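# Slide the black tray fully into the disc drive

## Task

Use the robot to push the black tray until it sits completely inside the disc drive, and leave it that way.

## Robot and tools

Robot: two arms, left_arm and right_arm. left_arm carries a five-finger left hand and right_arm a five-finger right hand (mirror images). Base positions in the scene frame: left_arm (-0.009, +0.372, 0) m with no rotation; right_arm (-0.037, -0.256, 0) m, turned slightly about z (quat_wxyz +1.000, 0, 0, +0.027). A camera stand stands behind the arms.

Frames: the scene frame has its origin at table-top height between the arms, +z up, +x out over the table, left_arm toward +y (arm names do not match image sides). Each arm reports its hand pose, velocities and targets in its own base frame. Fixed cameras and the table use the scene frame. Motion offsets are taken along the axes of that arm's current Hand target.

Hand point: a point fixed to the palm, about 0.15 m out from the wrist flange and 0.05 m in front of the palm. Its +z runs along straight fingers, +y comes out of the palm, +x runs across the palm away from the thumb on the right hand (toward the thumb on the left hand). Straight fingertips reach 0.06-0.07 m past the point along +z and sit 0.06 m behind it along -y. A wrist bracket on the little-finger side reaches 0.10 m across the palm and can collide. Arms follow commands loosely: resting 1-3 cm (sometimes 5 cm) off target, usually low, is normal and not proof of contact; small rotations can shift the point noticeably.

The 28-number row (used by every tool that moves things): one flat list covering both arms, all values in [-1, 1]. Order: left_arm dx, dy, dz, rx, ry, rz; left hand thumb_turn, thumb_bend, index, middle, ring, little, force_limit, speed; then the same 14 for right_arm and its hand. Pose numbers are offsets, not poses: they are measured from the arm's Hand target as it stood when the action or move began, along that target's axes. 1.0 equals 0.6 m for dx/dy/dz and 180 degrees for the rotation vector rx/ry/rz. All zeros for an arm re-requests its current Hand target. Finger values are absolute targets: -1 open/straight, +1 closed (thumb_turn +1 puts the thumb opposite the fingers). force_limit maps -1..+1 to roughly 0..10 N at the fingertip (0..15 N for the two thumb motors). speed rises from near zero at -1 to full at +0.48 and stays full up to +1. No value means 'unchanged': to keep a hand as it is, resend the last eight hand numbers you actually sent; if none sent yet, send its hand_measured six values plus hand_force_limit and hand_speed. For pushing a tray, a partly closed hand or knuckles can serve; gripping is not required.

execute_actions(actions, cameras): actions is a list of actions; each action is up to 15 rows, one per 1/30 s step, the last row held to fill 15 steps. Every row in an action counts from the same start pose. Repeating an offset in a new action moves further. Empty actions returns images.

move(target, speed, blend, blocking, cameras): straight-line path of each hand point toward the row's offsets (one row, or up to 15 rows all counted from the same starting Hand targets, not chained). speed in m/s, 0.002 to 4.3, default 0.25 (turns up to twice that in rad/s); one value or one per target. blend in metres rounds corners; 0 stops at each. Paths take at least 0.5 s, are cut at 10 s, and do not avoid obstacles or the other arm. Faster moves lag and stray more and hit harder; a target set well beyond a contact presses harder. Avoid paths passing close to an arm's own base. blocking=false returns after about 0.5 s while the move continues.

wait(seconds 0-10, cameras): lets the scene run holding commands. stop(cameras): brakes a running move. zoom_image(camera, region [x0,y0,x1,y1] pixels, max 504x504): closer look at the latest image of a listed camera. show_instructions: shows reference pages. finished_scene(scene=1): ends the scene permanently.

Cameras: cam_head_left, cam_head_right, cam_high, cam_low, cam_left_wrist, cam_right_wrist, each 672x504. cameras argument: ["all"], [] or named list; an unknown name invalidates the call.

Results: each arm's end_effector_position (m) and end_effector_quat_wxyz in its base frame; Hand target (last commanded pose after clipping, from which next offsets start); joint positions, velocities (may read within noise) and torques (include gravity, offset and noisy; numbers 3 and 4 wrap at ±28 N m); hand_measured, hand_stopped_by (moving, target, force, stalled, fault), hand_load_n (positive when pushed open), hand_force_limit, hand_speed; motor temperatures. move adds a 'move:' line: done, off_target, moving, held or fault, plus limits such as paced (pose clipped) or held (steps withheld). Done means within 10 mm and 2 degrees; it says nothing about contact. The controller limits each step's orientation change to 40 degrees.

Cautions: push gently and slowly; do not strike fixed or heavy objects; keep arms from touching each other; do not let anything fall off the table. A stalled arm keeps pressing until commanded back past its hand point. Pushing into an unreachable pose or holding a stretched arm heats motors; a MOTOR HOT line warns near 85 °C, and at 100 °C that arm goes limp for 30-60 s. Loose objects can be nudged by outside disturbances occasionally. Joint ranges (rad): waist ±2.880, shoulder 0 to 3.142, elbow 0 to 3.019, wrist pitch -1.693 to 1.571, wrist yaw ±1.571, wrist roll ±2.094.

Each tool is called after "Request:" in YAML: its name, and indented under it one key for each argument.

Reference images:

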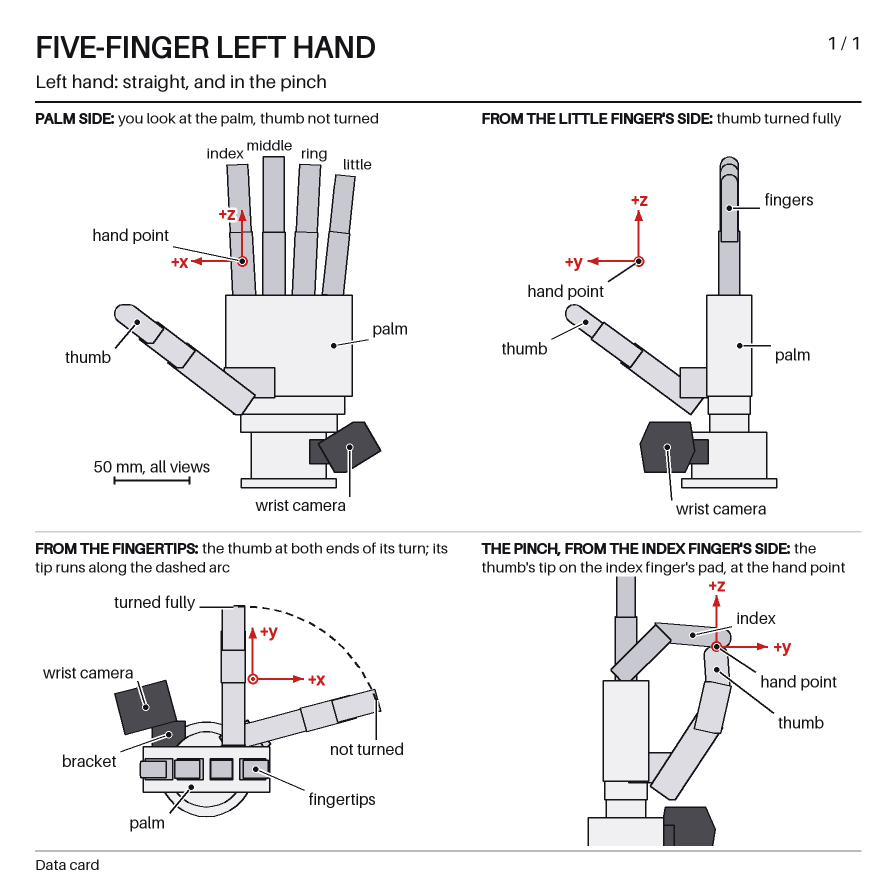

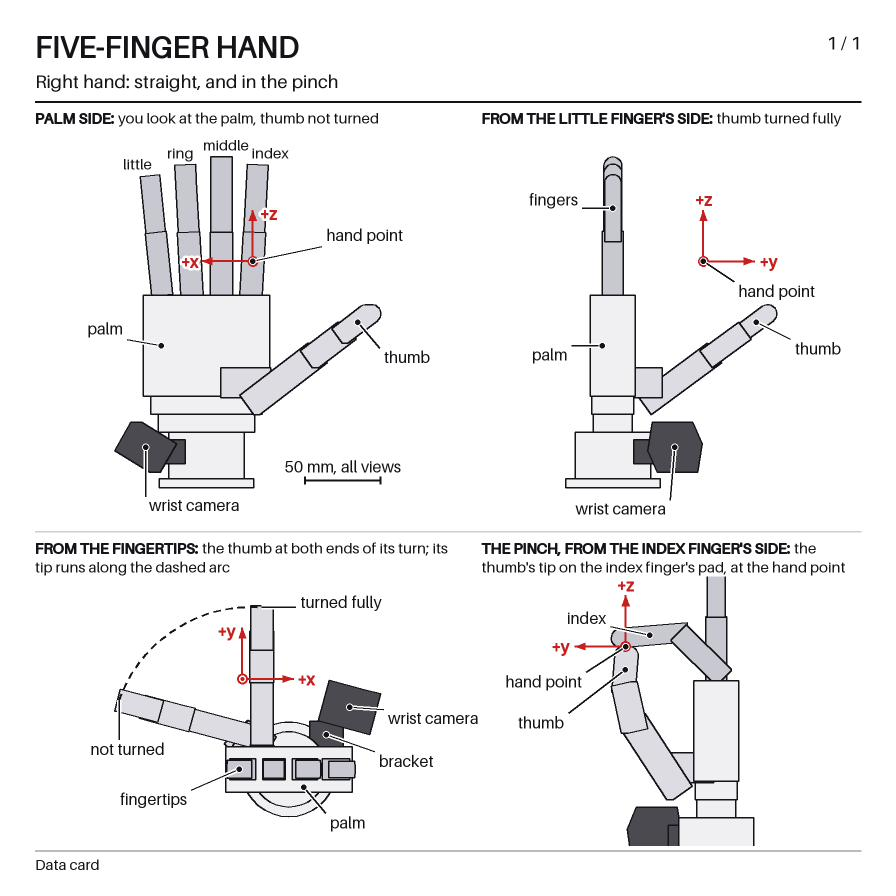

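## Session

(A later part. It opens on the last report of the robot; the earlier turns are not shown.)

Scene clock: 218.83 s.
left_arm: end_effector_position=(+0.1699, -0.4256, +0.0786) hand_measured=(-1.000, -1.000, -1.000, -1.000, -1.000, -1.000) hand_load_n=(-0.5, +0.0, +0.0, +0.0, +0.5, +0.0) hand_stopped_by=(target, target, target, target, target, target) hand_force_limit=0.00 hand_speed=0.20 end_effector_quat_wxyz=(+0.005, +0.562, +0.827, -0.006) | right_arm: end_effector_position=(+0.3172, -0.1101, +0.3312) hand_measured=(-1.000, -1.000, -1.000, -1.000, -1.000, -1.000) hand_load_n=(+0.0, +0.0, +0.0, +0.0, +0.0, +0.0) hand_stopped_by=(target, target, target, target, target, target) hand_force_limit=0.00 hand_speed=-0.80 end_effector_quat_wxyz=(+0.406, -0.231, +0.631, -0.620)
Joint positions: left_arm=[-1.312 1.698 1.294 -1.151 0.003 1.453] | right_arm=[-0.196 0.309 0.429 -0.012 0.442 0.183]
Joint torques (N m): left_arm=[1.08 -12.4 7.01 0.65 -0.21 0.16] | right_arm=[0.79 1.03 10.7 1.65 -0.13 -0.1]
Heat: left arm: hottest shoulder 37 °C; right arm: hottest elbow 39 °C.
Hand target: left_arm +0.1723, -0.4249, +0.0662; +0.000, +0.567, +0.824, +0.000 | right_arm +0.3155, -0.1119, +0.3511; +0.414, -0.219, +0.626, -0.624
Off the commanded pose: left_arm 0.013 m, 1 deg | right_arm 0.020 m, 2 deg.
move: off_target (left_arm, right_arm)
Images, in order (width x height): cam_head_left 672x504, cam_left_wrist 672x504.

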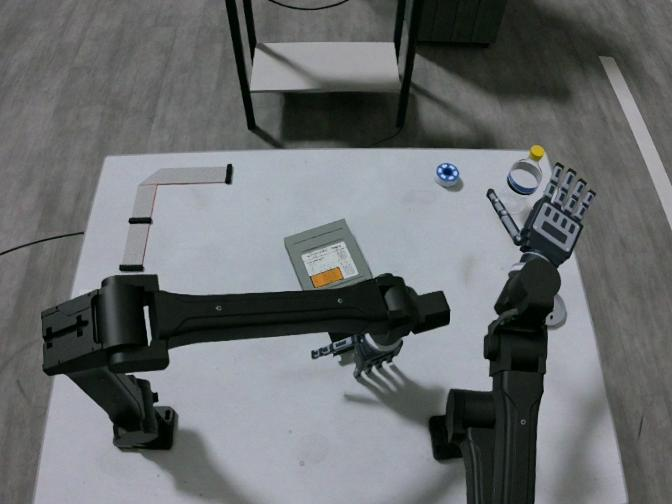

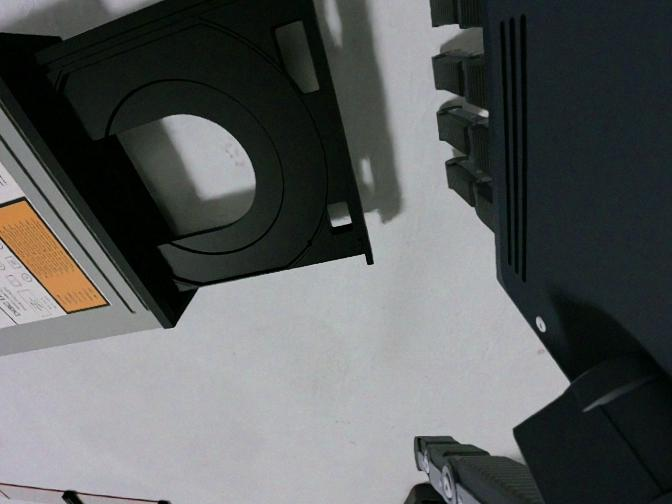

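Request:
move:
  target: [0,0.0667,0,0,0,0,-1,-1,-1,-1,-1,-1,0,0.2,0,0,0,0,0,0,-1,-1,-1,-1,-1,-1,0,-0.8]
  speed: 0.06
  cameras: ["cam_head_left","cam_high","cam_left_wrist"]

Request:
zoom_image:
  camera: "cam_high"
  region: [40, 180, 260, 320]

Scene clock: 227.13 s.
left_arm: end_effector_position=(+0.2039, -0.4168, +0.0786) hand_measured=(-1.000, -1.000, -1.000, -1.000, -1.000, -1.000) hand_load_n=(+0.0, +0.0, +0.0, +0.0, +0.0, +0.0) hand_stopped_by=(target, target, target, target, target, target) hand_force_limit=0.00 hand_speed=0.20 end_effector_quat_wxyz=(+0.007, +0.566, +0.824, -0.007) | right_arm: end_effector_position=(+0.3172, -0.1101, +0.3312) hand_measured=(-1.000, -1.000, -1.000, -1.000, -1.000, -1.000) hand_load_n=(-0.5, +0.0, +0.0, +0.0, -0.5, +0.0) hand_stopped_by=(target, target, target, target, target, target) hand_force_limit=0.00 hand_speed=-0.80 end_effector_quat_wxyz=(+0.406, -0.231, +0.631, -0.620)
Joint positions: left_arm=[-1.241 1.698 1.294 -1.148 0.003 1.533] | right_arm=[-0.196 0.309 0.429 -0.012 0.442 0.183]
Joint torques (N m): left_arm=[2.14 -12.63 6.48 0.62 -0.22 0.14] | right_arm=[0.97 1.08 10.7 1.66 -0.13 -0.11]
Heat: left arm: hottest shoulder 37 °C; right arm: hottest elbow 39 °C.
Hand target: left_arm +0.2097, -0.4106, +0.0662; +0.000, +0.567, +0.824, +0.000 | right_arm +0.3155, -0.1119, +0.3511; +0.414, -0.219, +0.626, -0.624
Off the commanded pose: left_arm 0.015 m, 1 deg | right_arm 0.020 m, 2 deg.
move: off_target (left_arm, right_arm)
Images, in order (width x height): cam_head_left 672x504, cam_high 672x504, cam_left_wrist 672x504.

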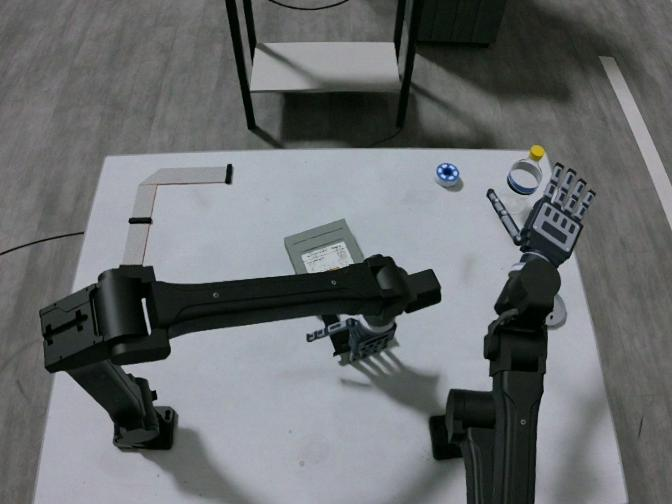

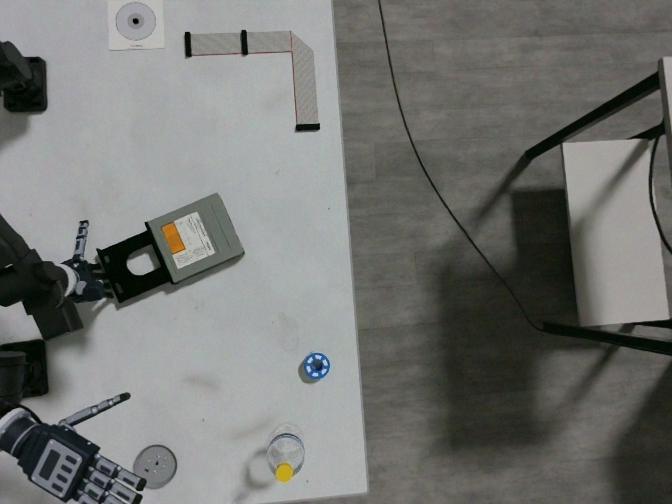

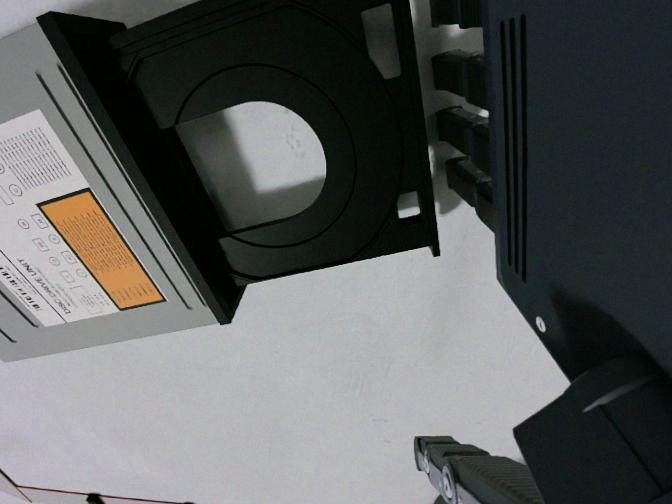

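Scaled by 2.291 from the camera's 672x504 image, which has a finer 960x720 frame.

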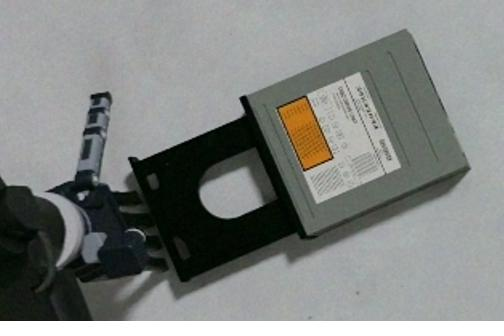

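Request:
move:
  target: [0,0.06,0,0,0,0,-1,-1,-1,-1,-1,-1,0,0.2,0,0,0,0,0,0,-1,-1,-1,-1,-1,-1,0,-0.8]
  speed: 0.05
  cameras: ["cam_high","cam_left_wrist"]

Request:
zoom_image:
  camera: "cam_high"
  region: [40, 180, 260, 320]

Scene clock: 235.23 s.
left_arm: end_effector_position=(+0.2306, -0.4079, +0.0779) hand_measured=(-1.000, -1.000, -1.000, -1.000, -1.000, -1.000) hand_load_n=(+0.0, +0.0, +0.0, +0.0, +0.0, +0.0) hand_stopped_by=(target, target, target, target, target, target) hand_force_limit=0.00 hand_speed=0.20 end_effector_quat_wxyz=(+0.004, +0.572, +0.820, -0.012) | right_arm: end_effector_position=(+0.3172, -0.1101, +0.3312) hand_measured=(-1.000, -1.000, -1.000, -1.000, -1.000, -1.000) hand_load_n=(-0.5, +0.0, +0.0, +0.0, +0.0, +0.0) hand_stopped_by=(target, target, target, target, target, target) hand_force_limit=0.00 hand_speed=-0.80 end_effector_quat_wxyz=(+0.406, -0.231, +0.631, -0.620)
Joint positions: left_arm=[-1.18 1.698 1.294 -1.148 0.016 1.609] | right_arm=[-0.196 0.309 0.429 -0.012 0.442 0.183]
Joint torques (N m): left_arm=[3.14 -12.75 6.53 0.59 -0.72 0.13] | right_arm=[1.03 0.97 10.7 1.65 -0.13 -0.11]
Heat: left arm: hottest shoulder 36 °C; right arm: hottest elbow 39 °C.
Hand target: left_arm +0.2432, -0.3978, +0.0662; +0.000, +0.567, +0.824, +0.000 | right_arm +0.3155, -0.1119, +0.3511; +0.414, -0.219, +0.626, -0.624
Off the commanded pose: left_arm 0.020 m, 2 deg | right_arm 0.020 m, 2 deg.
move: off_target (left_arm, right_arm)
Images, in order (width x height): cam_high 672x504, cam_left_wrist 672x504.

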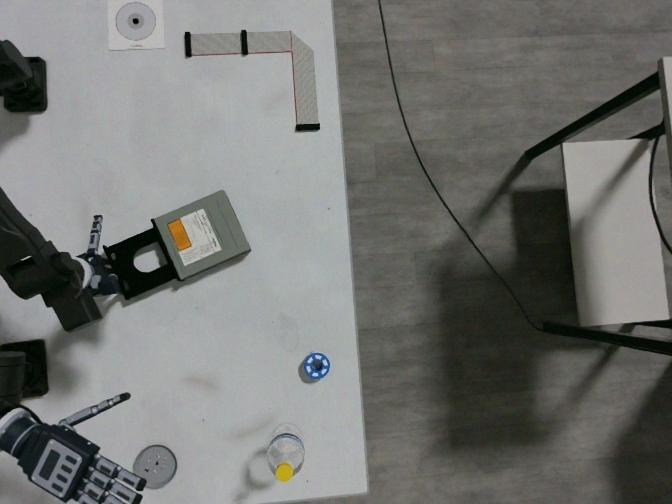

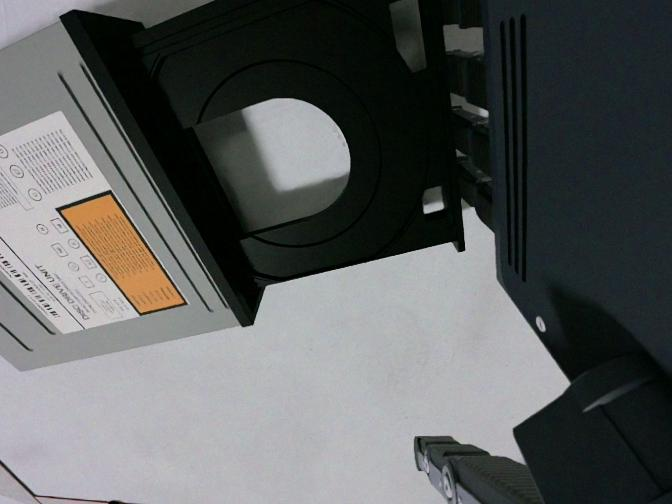

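Scaled by 2.291 from the camera's 672x504 image, which has a finer 960x720 frame.

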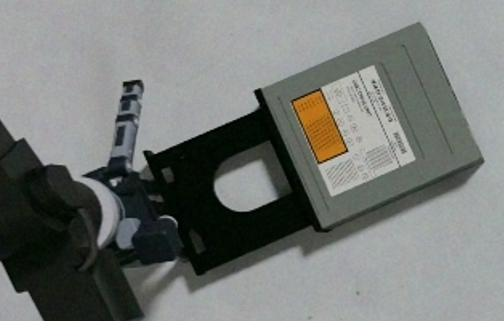

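Request:
move:
  target:
    - [0,-0.0833,0,0,0,0,-1,-1,-1,-1,-1,-1,0,0.2,0,0,0,0,0,0,-1,-1,-1,-1,-1,-1,0,-0.8]
    - [0,-0.0833,-0.333,0,0,0,-1,-1,-1,-1,-1,-1,0,0.2,0,0,0,0,0,0,-1,-1,-1,-1,-1,-1,0,-0.8]
    - [0.0717,0.129,-0.34,0,0,-0.5,-1,-1,-1,-1,-1,-1,0,0.2,0,0,0,0,0,0,-1,-1,-1,-1,-1,-1,0,-0.8]
    - [-0.0998,0.3435,-0.3067,0,0,0.989,-1,-1,-1,-1,-1,-1,0,0.2,0,0,0,0,0,0,-1,-1,-1,-1,-1,-1,0,-0.8]
  speed: [0.15,0.35,0.45,0.45]
  blend: [0.01,0.03,0.03,0]
  cameras: ["cam_head_left","cam_head_right","cam_high","cam_left_wrist"]

Request:
zoom_image:
  camera: "cam_high"
  region: [80, 160, 300, 300]

Scene clock: 366.77 s.
left_arm: end_effector_position=(+0.4441, -0.3762, +0.2467) hand_measured=(-1.000, -1.000, -1.000, -1.000, -1.000, -1.000) hand_load_n=(+0.0, +0.0, +0.0, +0.0, +0.0, +0.0) hand_stopped_by=(target, target, target, target, target, target) hand_force_limit=0.00 hand_speed=0.20 end_effector_quat_wxyz=(+0.002, +0.828, -0.561, +0.006) | right_arm: end_effector_position=(+0.3172, -0.1101, +0.3312) hand_measured=(-1.000, -1.000, -1.000, -1.000, -1.000, -1.000) hand_load_n=(+0.0, +0.0, +0.0, +0.0, +0.0, -0.5) hand_stopped_by=(target, target, target, target, target, target) hand_force_limit=0.00 hand_speed=-0.80 end_effector_quat_wxyz=(+0.406, -0.231, +0.631, -0.620)
Joint positions: left_arm=[-0.585 1.888 2.008 -1.678 0.004 -0.965] | right_arm=[-0.196 0.309 0.429 -0.012 0.442 0.183]
Joint torques (N m): left_arm=[1.55 -15.56 11.63 -0.18 -0.11 -0.07] | right_arm=[0.97 0.97 10.7 1.63 -0.12 -0.11]
Heat: left arm: hottest shoulder 36 °C; right arm: hottest elbow 40 °C.
Hand target: left_arm +0.4571, -0.3801, +0.2502; +0.000, +0.833, -0.553, +0.000 | right_arm +0.3155, -0.1119, +0.3511; +0.414, -0.219, +0.626, -0.624
Off the commanded pose: left_arm 0.014 m, 1 deg | right_arm 0.020 m, 2 deg.
joint sent to its limit (left arm) — joint 4 (wrist pitch), lower limit. The joint targets still meet the commanded pose.
move: off_target (left_arm, right_arm)
Images, in order (width x height): cam_head_left 672x504, cam_head_right 672x504, cam_high 672x504, cam_left_wrist 672x504.

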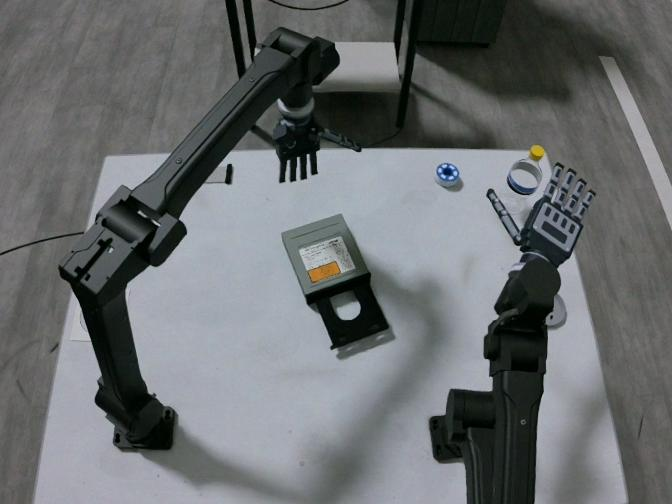

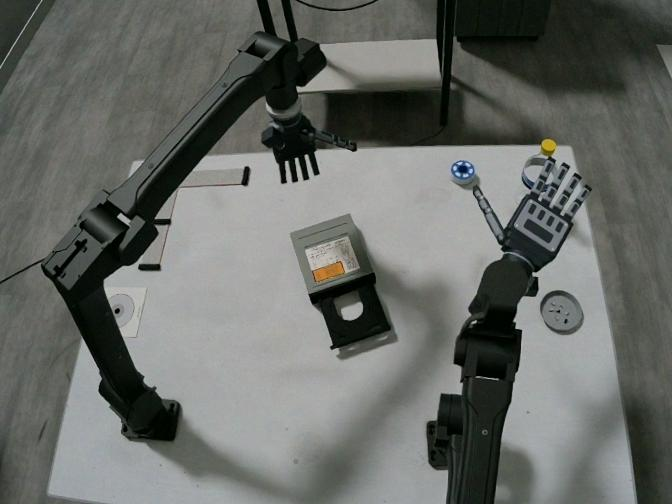

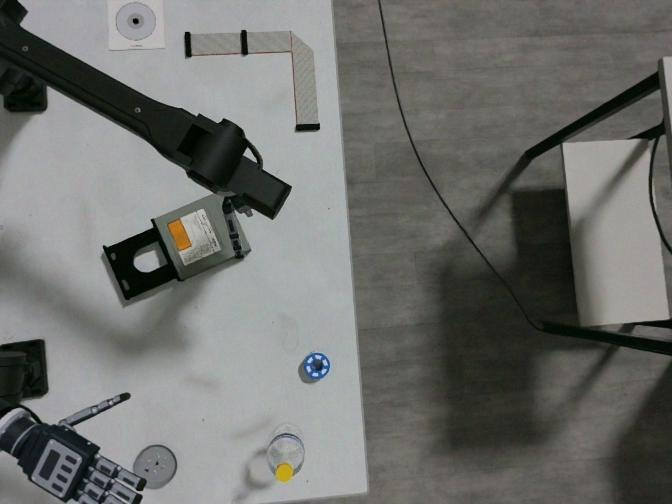

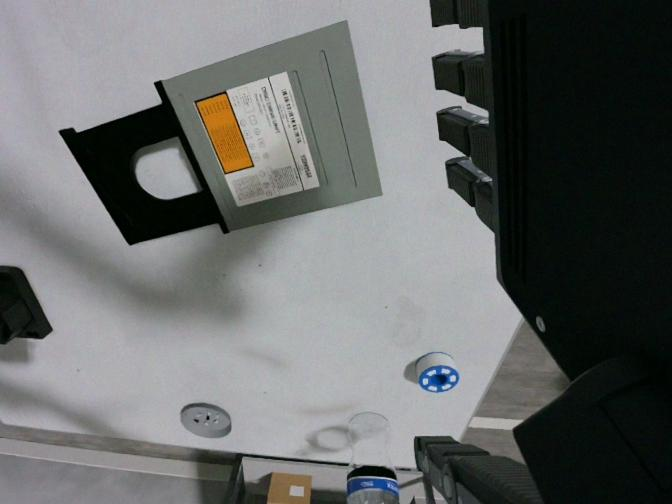

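Scaled by 2.291 from the camera's 672x504 image, which has a finer 960x720 frame.

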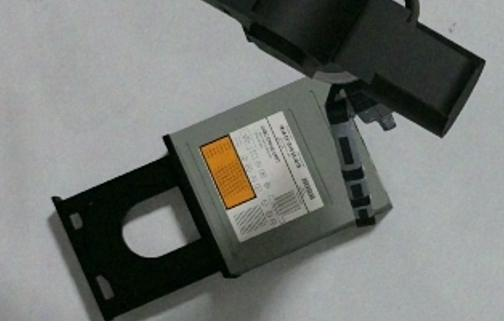

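Request:
move:
  target:
    - [0,0,0.1,0,0,0,-1,-1,-1,-1,-1,-1,0,0.2,-0.133,0.176,-0.265,-0.527,-0.2065,-0.293,-1,-1,-1,-1,-1,-1,0,-0.8]
    - [0,0,0.2,0,0,0,-1,-1,-1,-1,-1,-1,0,0.2,-0.0935,0.2145,-0.5687,-0.527,-0.2065,-0.293,-1,-1,-1,-1,-1,-1,0,-0.8]
  speed: 0.35
  blend: [0.03,0]
  cameras: ["all"]

Request:
zoom_image:
  camera: "cam_high"
  region: [80, 160, 300, 300]

Request:
zoom_image:
  camera: "cam_high"
  region: [0, 180, 160, 320]

Scene clock: 395.97 s.
left_arm: end_effector_position=(+0.4525, -0.3815, +0.1449) hand_measured=(-1.000, -1.000, -1.000, -1.000, -1.000, -1.000) hand_load_n=(+0.0, +0.0, +0.0, +0.0, +0.0, +0.0) hand_stopped_by=(target, target, target, target, target, target) hand_force_limit=0.00 hand_speed=0.20 end_effector_quat_wxyz=(+0.001, +0.828, -0.561, +0.008) | right_arm: end_effector_position=(+0.1074, +0.1505, +0.2005) hand_measured=(-1.000, -1.000, -1.000, -1.000, -1.000, -1.000) hand_load_n=(+0.0, +0.0, +0.0, +0.0, +0.0, +0.0) hand_stopped_by=(target, target, target, target, target, target) hand_force_limit=0.00 hand_speed=-0.80 end_effector_quat_wxyz=(+0.002, +0.819, -0.573, -0.001)
Joint positions: left_arm=[-0.585 1.917 1.783 -1.422 0.003 -0.966] | right_arm=[0.684 0.915 0.905 -1.567 -0.001 0.335]
Joint torques (N m): left_arm=[1.38 -16.09 7.76 0.59 -0.2 -0.11] | right_arm=[2.61 -3.55 7.21 0.57 0.14 -0.08]
Heat: left arm: hottest elbow 39 °C; right arm: hottest elbow 40 °C.
Hand target: left_arm +0.4571, -0.3801, +0.1301; +0.000, +0.834, -0.553, +0.000 | right_arm +0.1080, +0.1531, +0.1998; -0.001, +0.819, -0.574, +0.001
Off the commanded pose: left_arm 0.015 m, 1 deg | right_arm 0.003 m, 0 deg.
move: off_target (left_arm)

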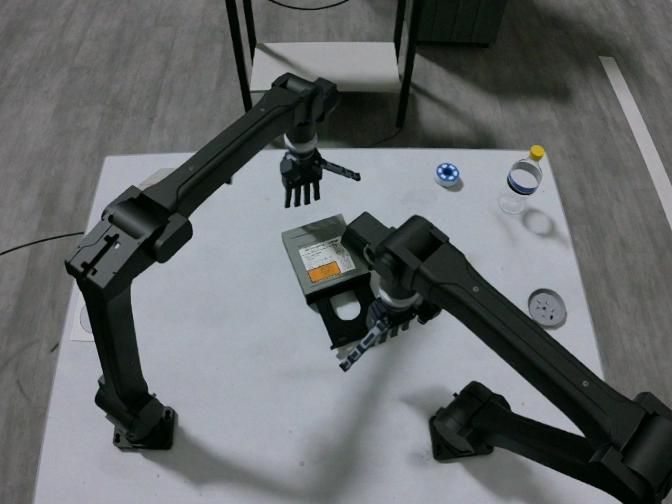

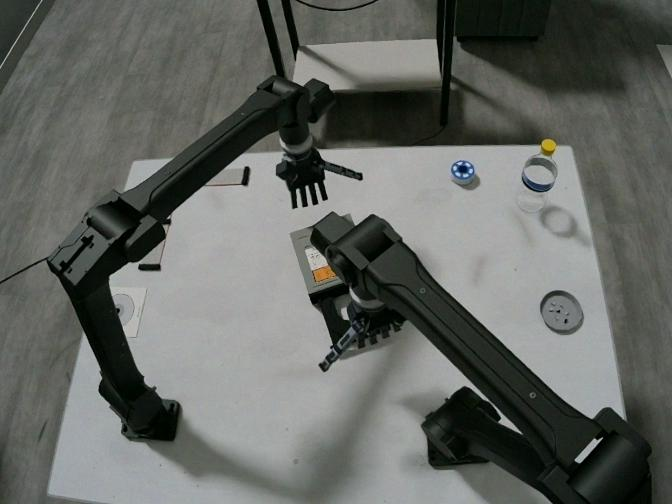

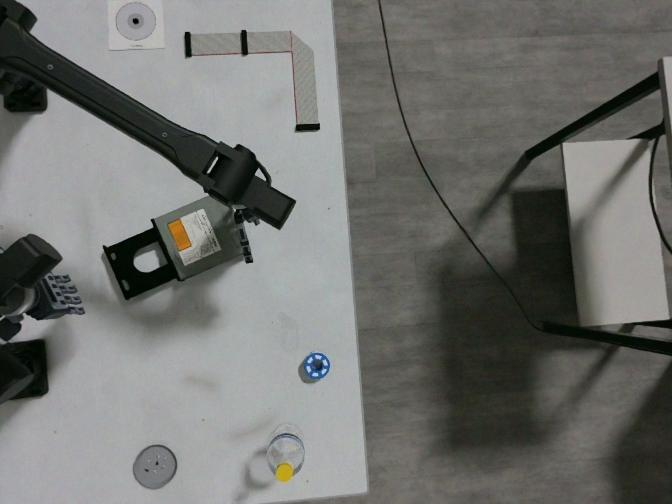

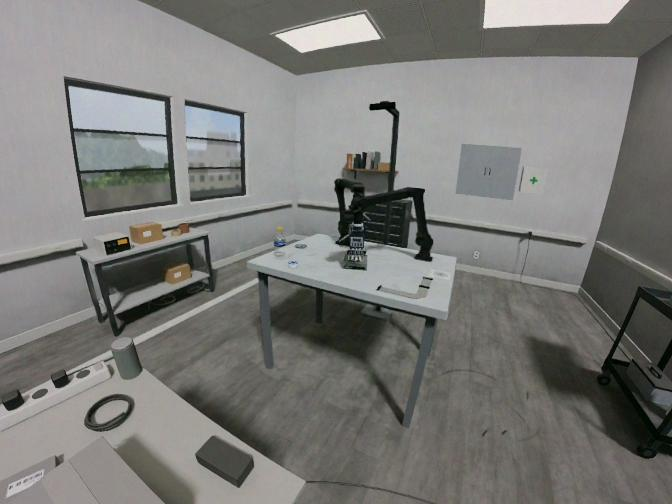

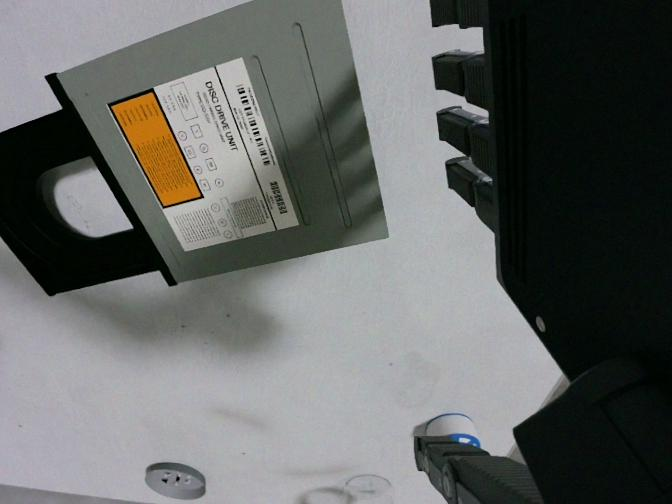

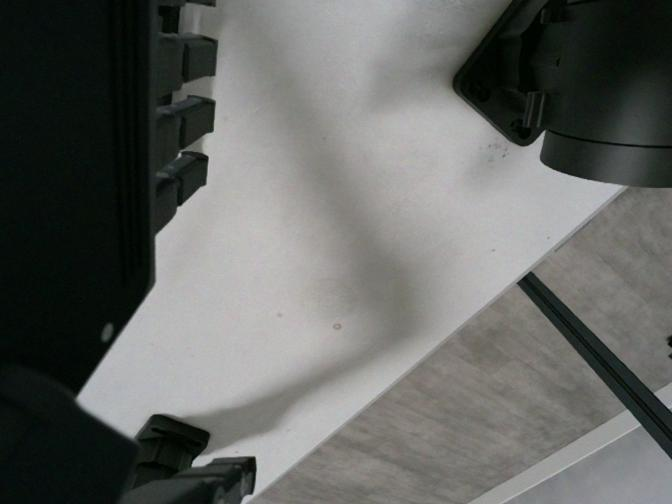

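Scaled by 2.291 from the camera's 672x504 image, which has a finer 960x720 frame.

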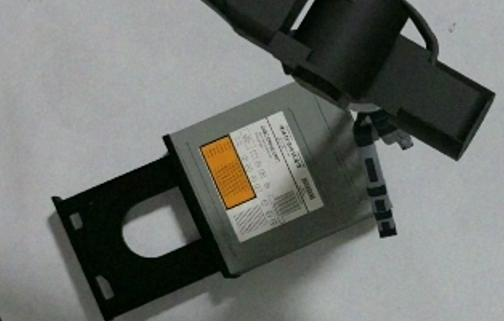

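Scaled by 3.150 from the camera's 672x504 image, which has a finer 960x720 frame.

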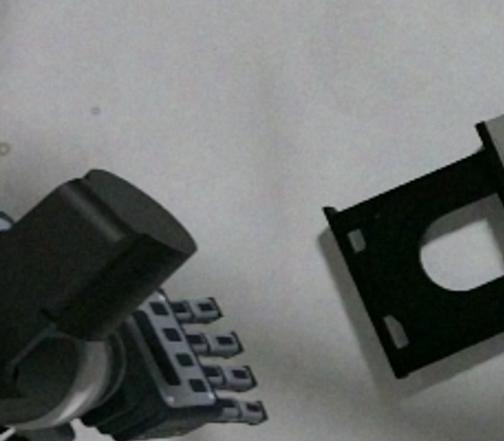

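Request:
move:
  target: [0,0,0.092,0,0,0,-1,-1,-1,-1,-1,-1,0,0.2,-0.031,0,0.197,0,0,0,-1,-1,-1,-1,-1,-1,0,-0.8]
  speed: 0.15
  cameras: ["all"]

Request:
zoom_image:
  camera: "cam_head_left"
  region: [250, 160, 460, 400]

Request:
zoom_image:
  camera: "cam_high"
  region: [0, 180, 160, 320]

Scene clock: 416.37 s.
left_arm: end_effector_position=(+0.4539, -0.3825, +0.0914) hand_measured=(-1.000, -1.000, -1.000, -1.000, -1.000, -1.000) hand_load_n=(+0.0, +0.0, +0.0, +0.0, +0.0, +0.0) hand_stopped_by=(target, target, target, target, target, target) hand_force_limit=0.00 hand_speed=0.20 end_effector_quat_wxyz=(+0.001, +0.828, -0.561, +0.009) | right_arm: end_effector_position=(+0.1020, +0.1682, +0.0843) hand_measured=(-1.000, -1.000, -1.000, -1.000, -1.000, -1.000) hand_load_n=(+0.0, +0.0, +0.0, +0.0, +0.0, +0.0) hand_stopped_by=(target, target, target, target, target, target) hand_force_limit=0.00 hand_speed=-0.80 end_effector_quat_wxyz=(-0.001, +0.819, -0.573, +0.000)
Joint positions: left_arm=[-0.585 1.948 1.688 -1.293 0.003 -0.966] | right_arm=[0.758 0.999 0.643 -1.212 -0.001 0.409]
Joint torques (N m): left_arm=[1.49 -16.03 7.53 0.59 -0.2 -0.11] | right_arm=[2.43 -3.43 6.64 0.64 0.14 -0.13]
Heat: left arm: hottest elbow 38 °C; right arm: hottest elbow 38 °C.
Hand target: left_arm +0.4571, -0.3800, +0.0750; +0.000, +0.834, -0.553, +0.000 | right_arm +0.1020, +0.1706, +0.0816; +0.000, +0.819, -0.574, +0.001
Off the commanded pose: left_arm 0.017 m, 2 deg | right_arm 0.004 m, 0 deg.
move: off_target (left_arm)

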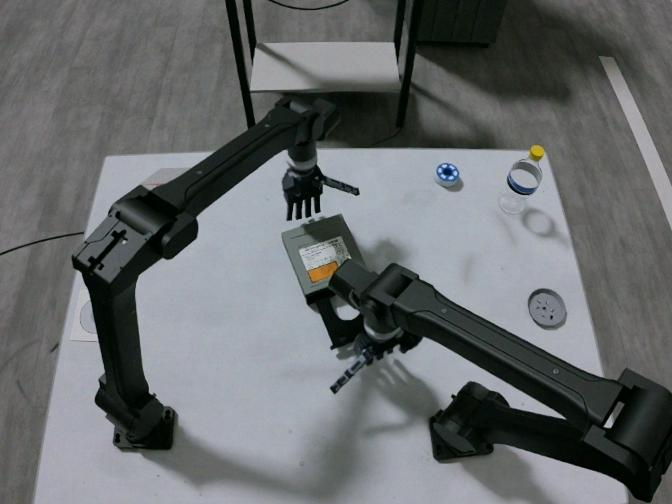

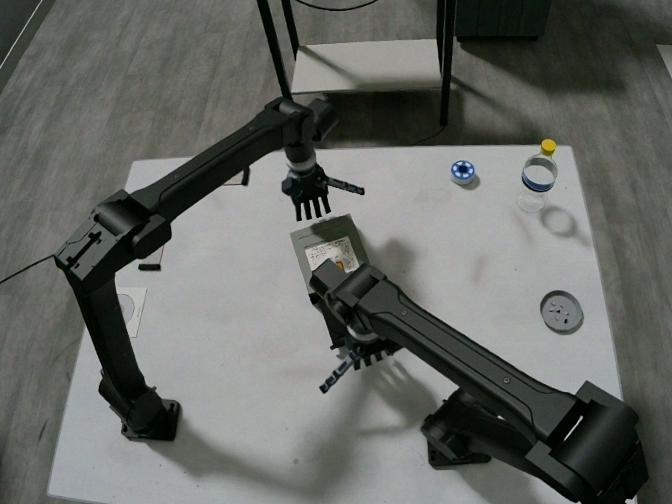

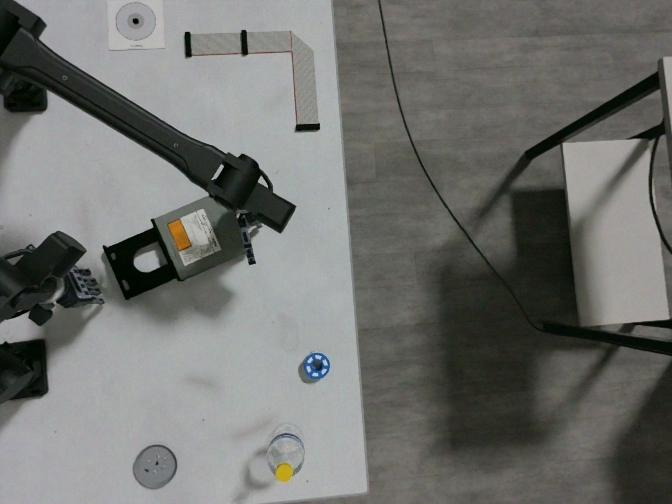

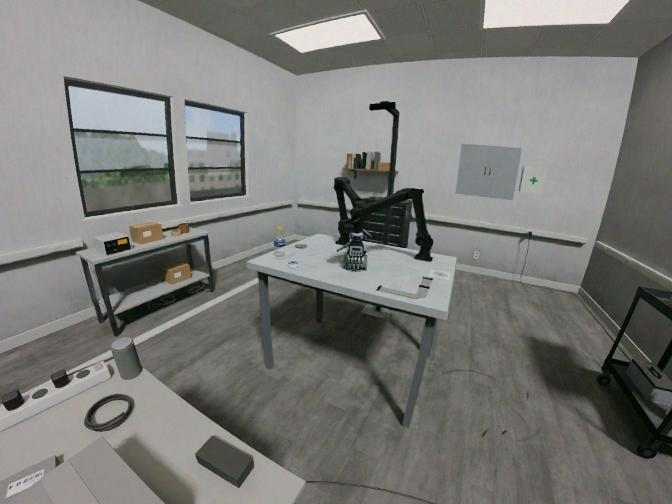

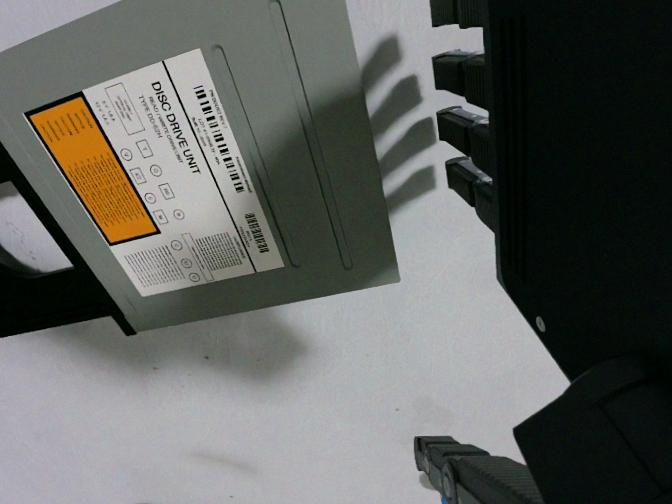

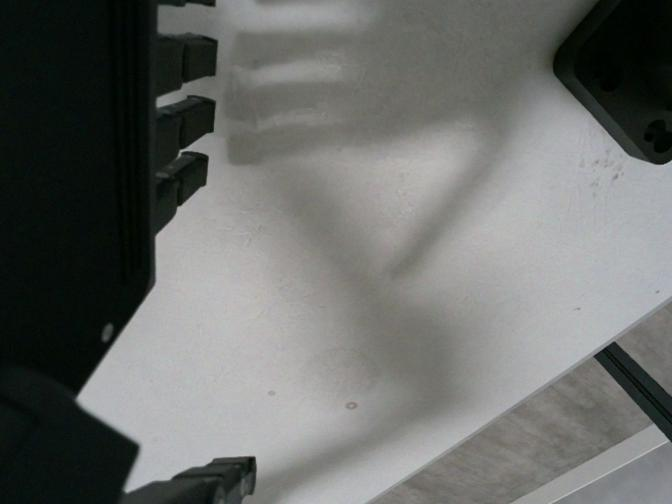

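Scaled by 2.100 from the camera's 672x504 image, which has a finer 960x720 frame.

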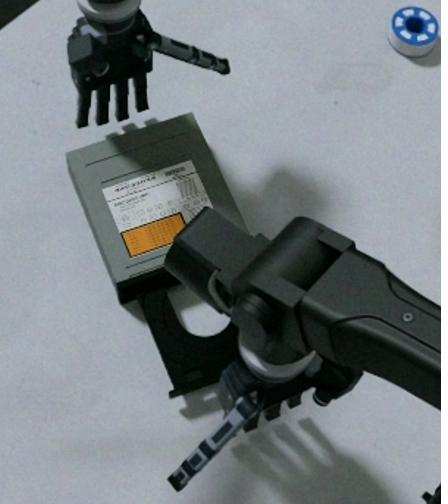

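Scaled by 3.150 from the camera's 672x504 image, which has a finer 960x720 frame.

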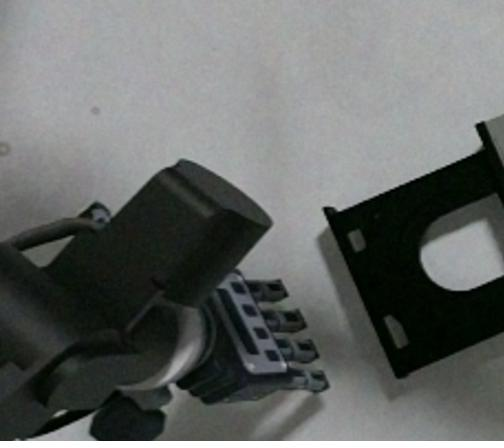

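Request:
move:
  target: [0,0.055,0.01,0,0,0,-1,-1,-1,-1,-1,-1,0,0.2,-0.015,-0.0667,0,0,0,0,-1,-1,-1,-1,-1,-1,0,-0.8]
  speed: 0.06
  cameras: ["cam_head_left","cam_high","cam_left_wrist"]

Request:
zoom_image:
  camera: "cam_high"
  region: [60, 160, 280, 320]

Request:
zoom_image:
  camera: "cam_head_left"
  region: [250, 160, 460, 400]

Scene clock: 433.47 s.
left_arm: end_effector_position=(+0.4374, -0.3867, +0.0808) hand_measured=(-1.000, -1.000, -1.000, -1.000, -1.000, -1.000) hand_load_n=(+0.0, +0.0, +0.0, +0.0, +0.0, +0.0) hand_stopped_by=(target, target, target, target, target, target) hand_force_limit=0.00 hand_speed=0.20 end_effector_quat_wxyz=(-0.002, +0.834, -0.551, +0.009) | right_arm: end_effector_position=(+0.1121, +0.1738, +0.0767) hand_measured=(-1.000, -1.000, -1.000, -1.000, -1.000, -1.000) hand_load_n=(+0.0, +0.0, +0.0, -4.5, +0.0, +0.0) hand_stopped_by=(target, target, target, target, target, target) hand_force_limit=0.00 hand_speed=-0.80 end_effector_quat_wxyz=(+0.032, +0.820, -0.572, -0.007)
Joint positions: left_arm=[-0.609 1.922 1.621 -1.251 -0.005 -1.012] | right_arm=[0.748 1.109 0.681 -1.209 0 0.395]
Joint torques (N m): left_arm=[-0.67 -16.62 6.6 0.47 0.11 -0.1] | right_arm=[0.91 -3.55 9.66 2.02 0.12 -0.24]
Heat: left arm: hottest shoulder 38 °C; right arm: hottest elbow 38 °C.
Hand target: left_arm +0.4268, -0.3927, +0.0690; +0.000, +0.834, -0.552, +0.000 | right_arm +0.1364, +0.1926, +0.0815; +0.000, +0.819, -0.574, +0.001
Off the commanded pose: left_arm 0.017 m, 1 deg | right_arm 0.031 m, 4 deg.
move: off_target (left_arm, right_arm)
Images, in order (width x height): cam_head_left 672x504, cam_high 672x504, cam_left_wrist 672x504.

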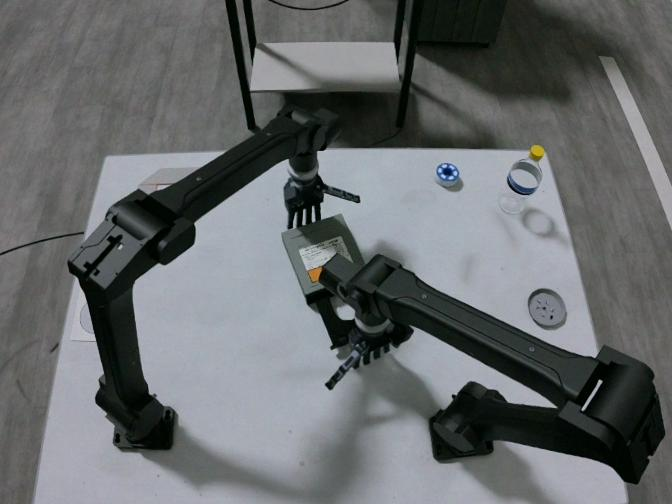

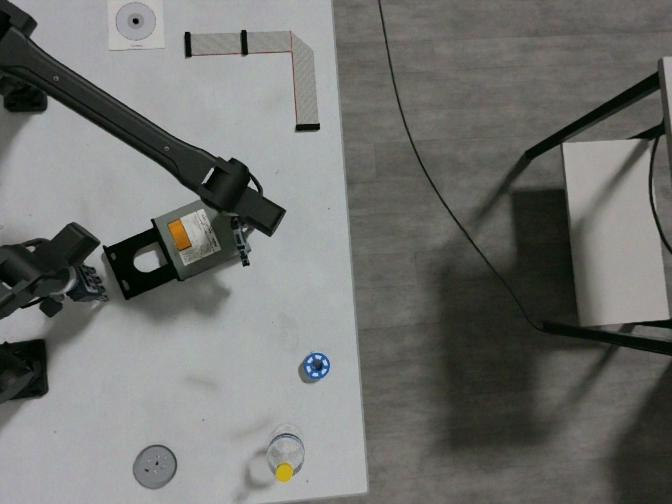

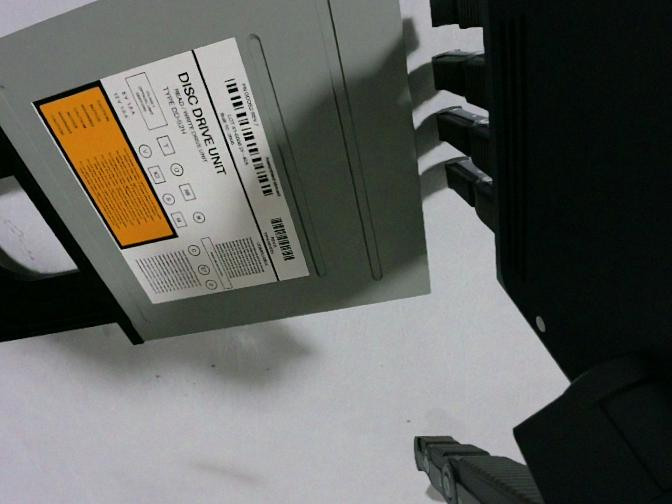

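Scaled by 2.291 from the camera's 672x504 image, which has a finer 960x720 frame.

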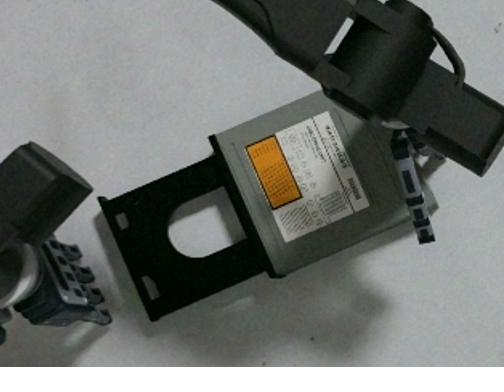

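Scaled by 2.100 from the camera's 672x504 image, which has a finer 960x720 frame.

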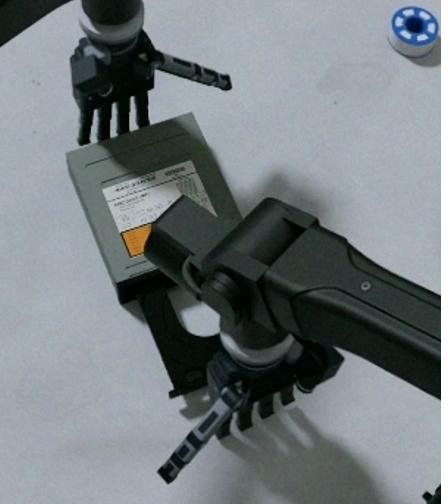

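Request:
move:
  target: [0,0,0,0,0,0,-1,-1,-1,-1,-1,-1,0,0.2,0,0.02,-0.02,0,0,0,-1,-1,-1,-1,-1,-1,0,-0.8]
  speed: 0.06
  cameras: ["cam_head_left","cam_high","cam_right_wrist"]

Request:
zoom_image:
  camera: "cam_high"
  region: [60, 160, 280, 320]

Request:
zoom_image:
  camera: "cam_head_left"
  region: [250, 160, 460, 400]

Scene clock: 443.00 s.
left_arm: end_effector_position=(+0.4374, -0.3867, +0.0808) hand_measured=(-1.000, -1.000, -1.000, -1.000, -1.000, -1.000) hand_load_n=(+0.0, +0.0, +0.0, +0.0, +0.0, +0.0) hand_stopped_by=(target, target, target, target, target, target) hand_force_limit=0.00 hand_speed=0.20 end_effector_quat_wxyz=(-0.002, +0.834, -0.551, +0.009) | right_arm: end_effector_position=(+0.1126, +0.1743, +0.0788) hand_measured=(-1.000, -1.000, -1.000, -1.000, -1.000, -1.000) hand_load_n=(+0.5, -0.5, +0.0, +0.0, +0.0, +0.0) hand_stopped_by=(target, target, target, target, target, target) hand_force_limit=0.00 hand_speed=-0.80 end_effector_quat_wxyz=(+0.026, +0.819, -0.573, -0.006)
Joint positions: left_arm=[-0.609 1.922 1.621 -1.251 -0.005 -1.013] | right_arm=[0.748 1.097 0.681 -1.209 0 0.397]
Joint torques (N m): left_arm=[-0.62 -16.67 6.6 0.51 0.09 -0.11] | right_arm=[2.49 -6.01 9.55 0.2 0.07 -0.15]
Heat: left arm: hottest shoulder 38 °C; right arm: hottest elbow 39 °C.
Hand target: left_arm +0.4268, -0.3927, +0.0690; +0.000, +0.834, -0.552, +0.000 | right_arm +0.1252, +0.1885, +0.0935; +0.000, +0.819, -0.574, +0.001
Off the commanded pose: left_arm 0.017 m, 1 deg | right_arm 0.024 m, 3 deg.
move: off_target (left_arm, right_arm)
Images, in order (width x height): cam_head_left 672x504, cam_high 672x504, cam_right_wrist 672x504.

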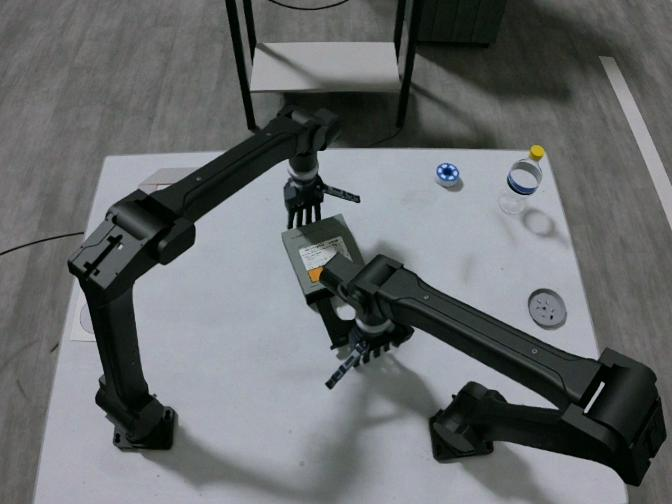

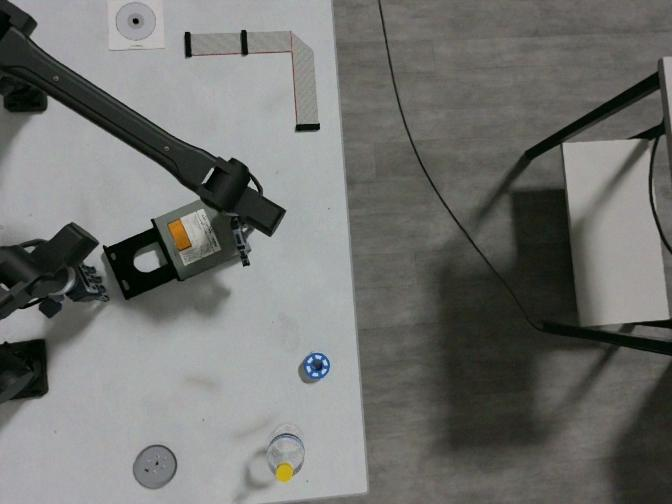

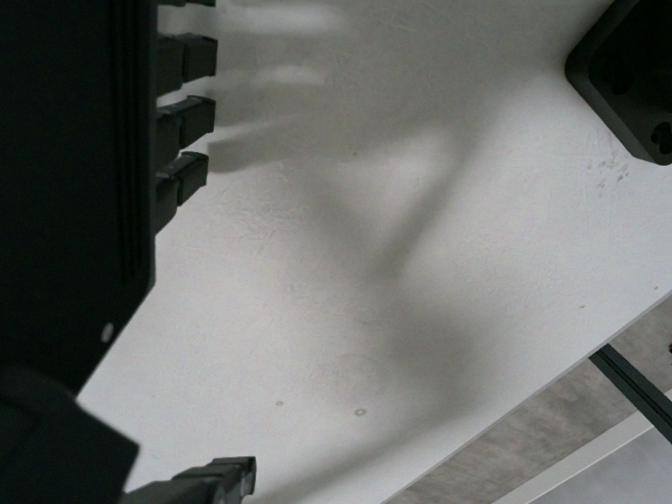

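Scaled by 2.291 from the camera's 672x504 image, which has a finer 960x720 frame.

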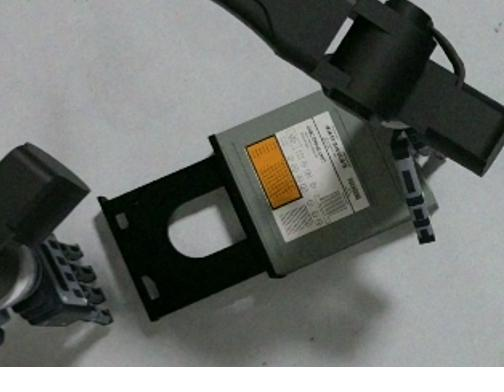

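Scaled by 2.100 from the camera's 672x504 image, which has a finer 960x720 frame.

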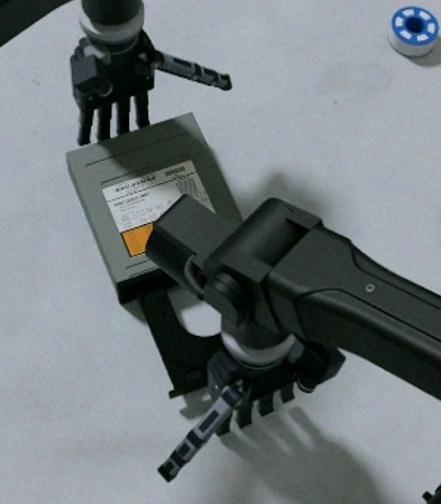

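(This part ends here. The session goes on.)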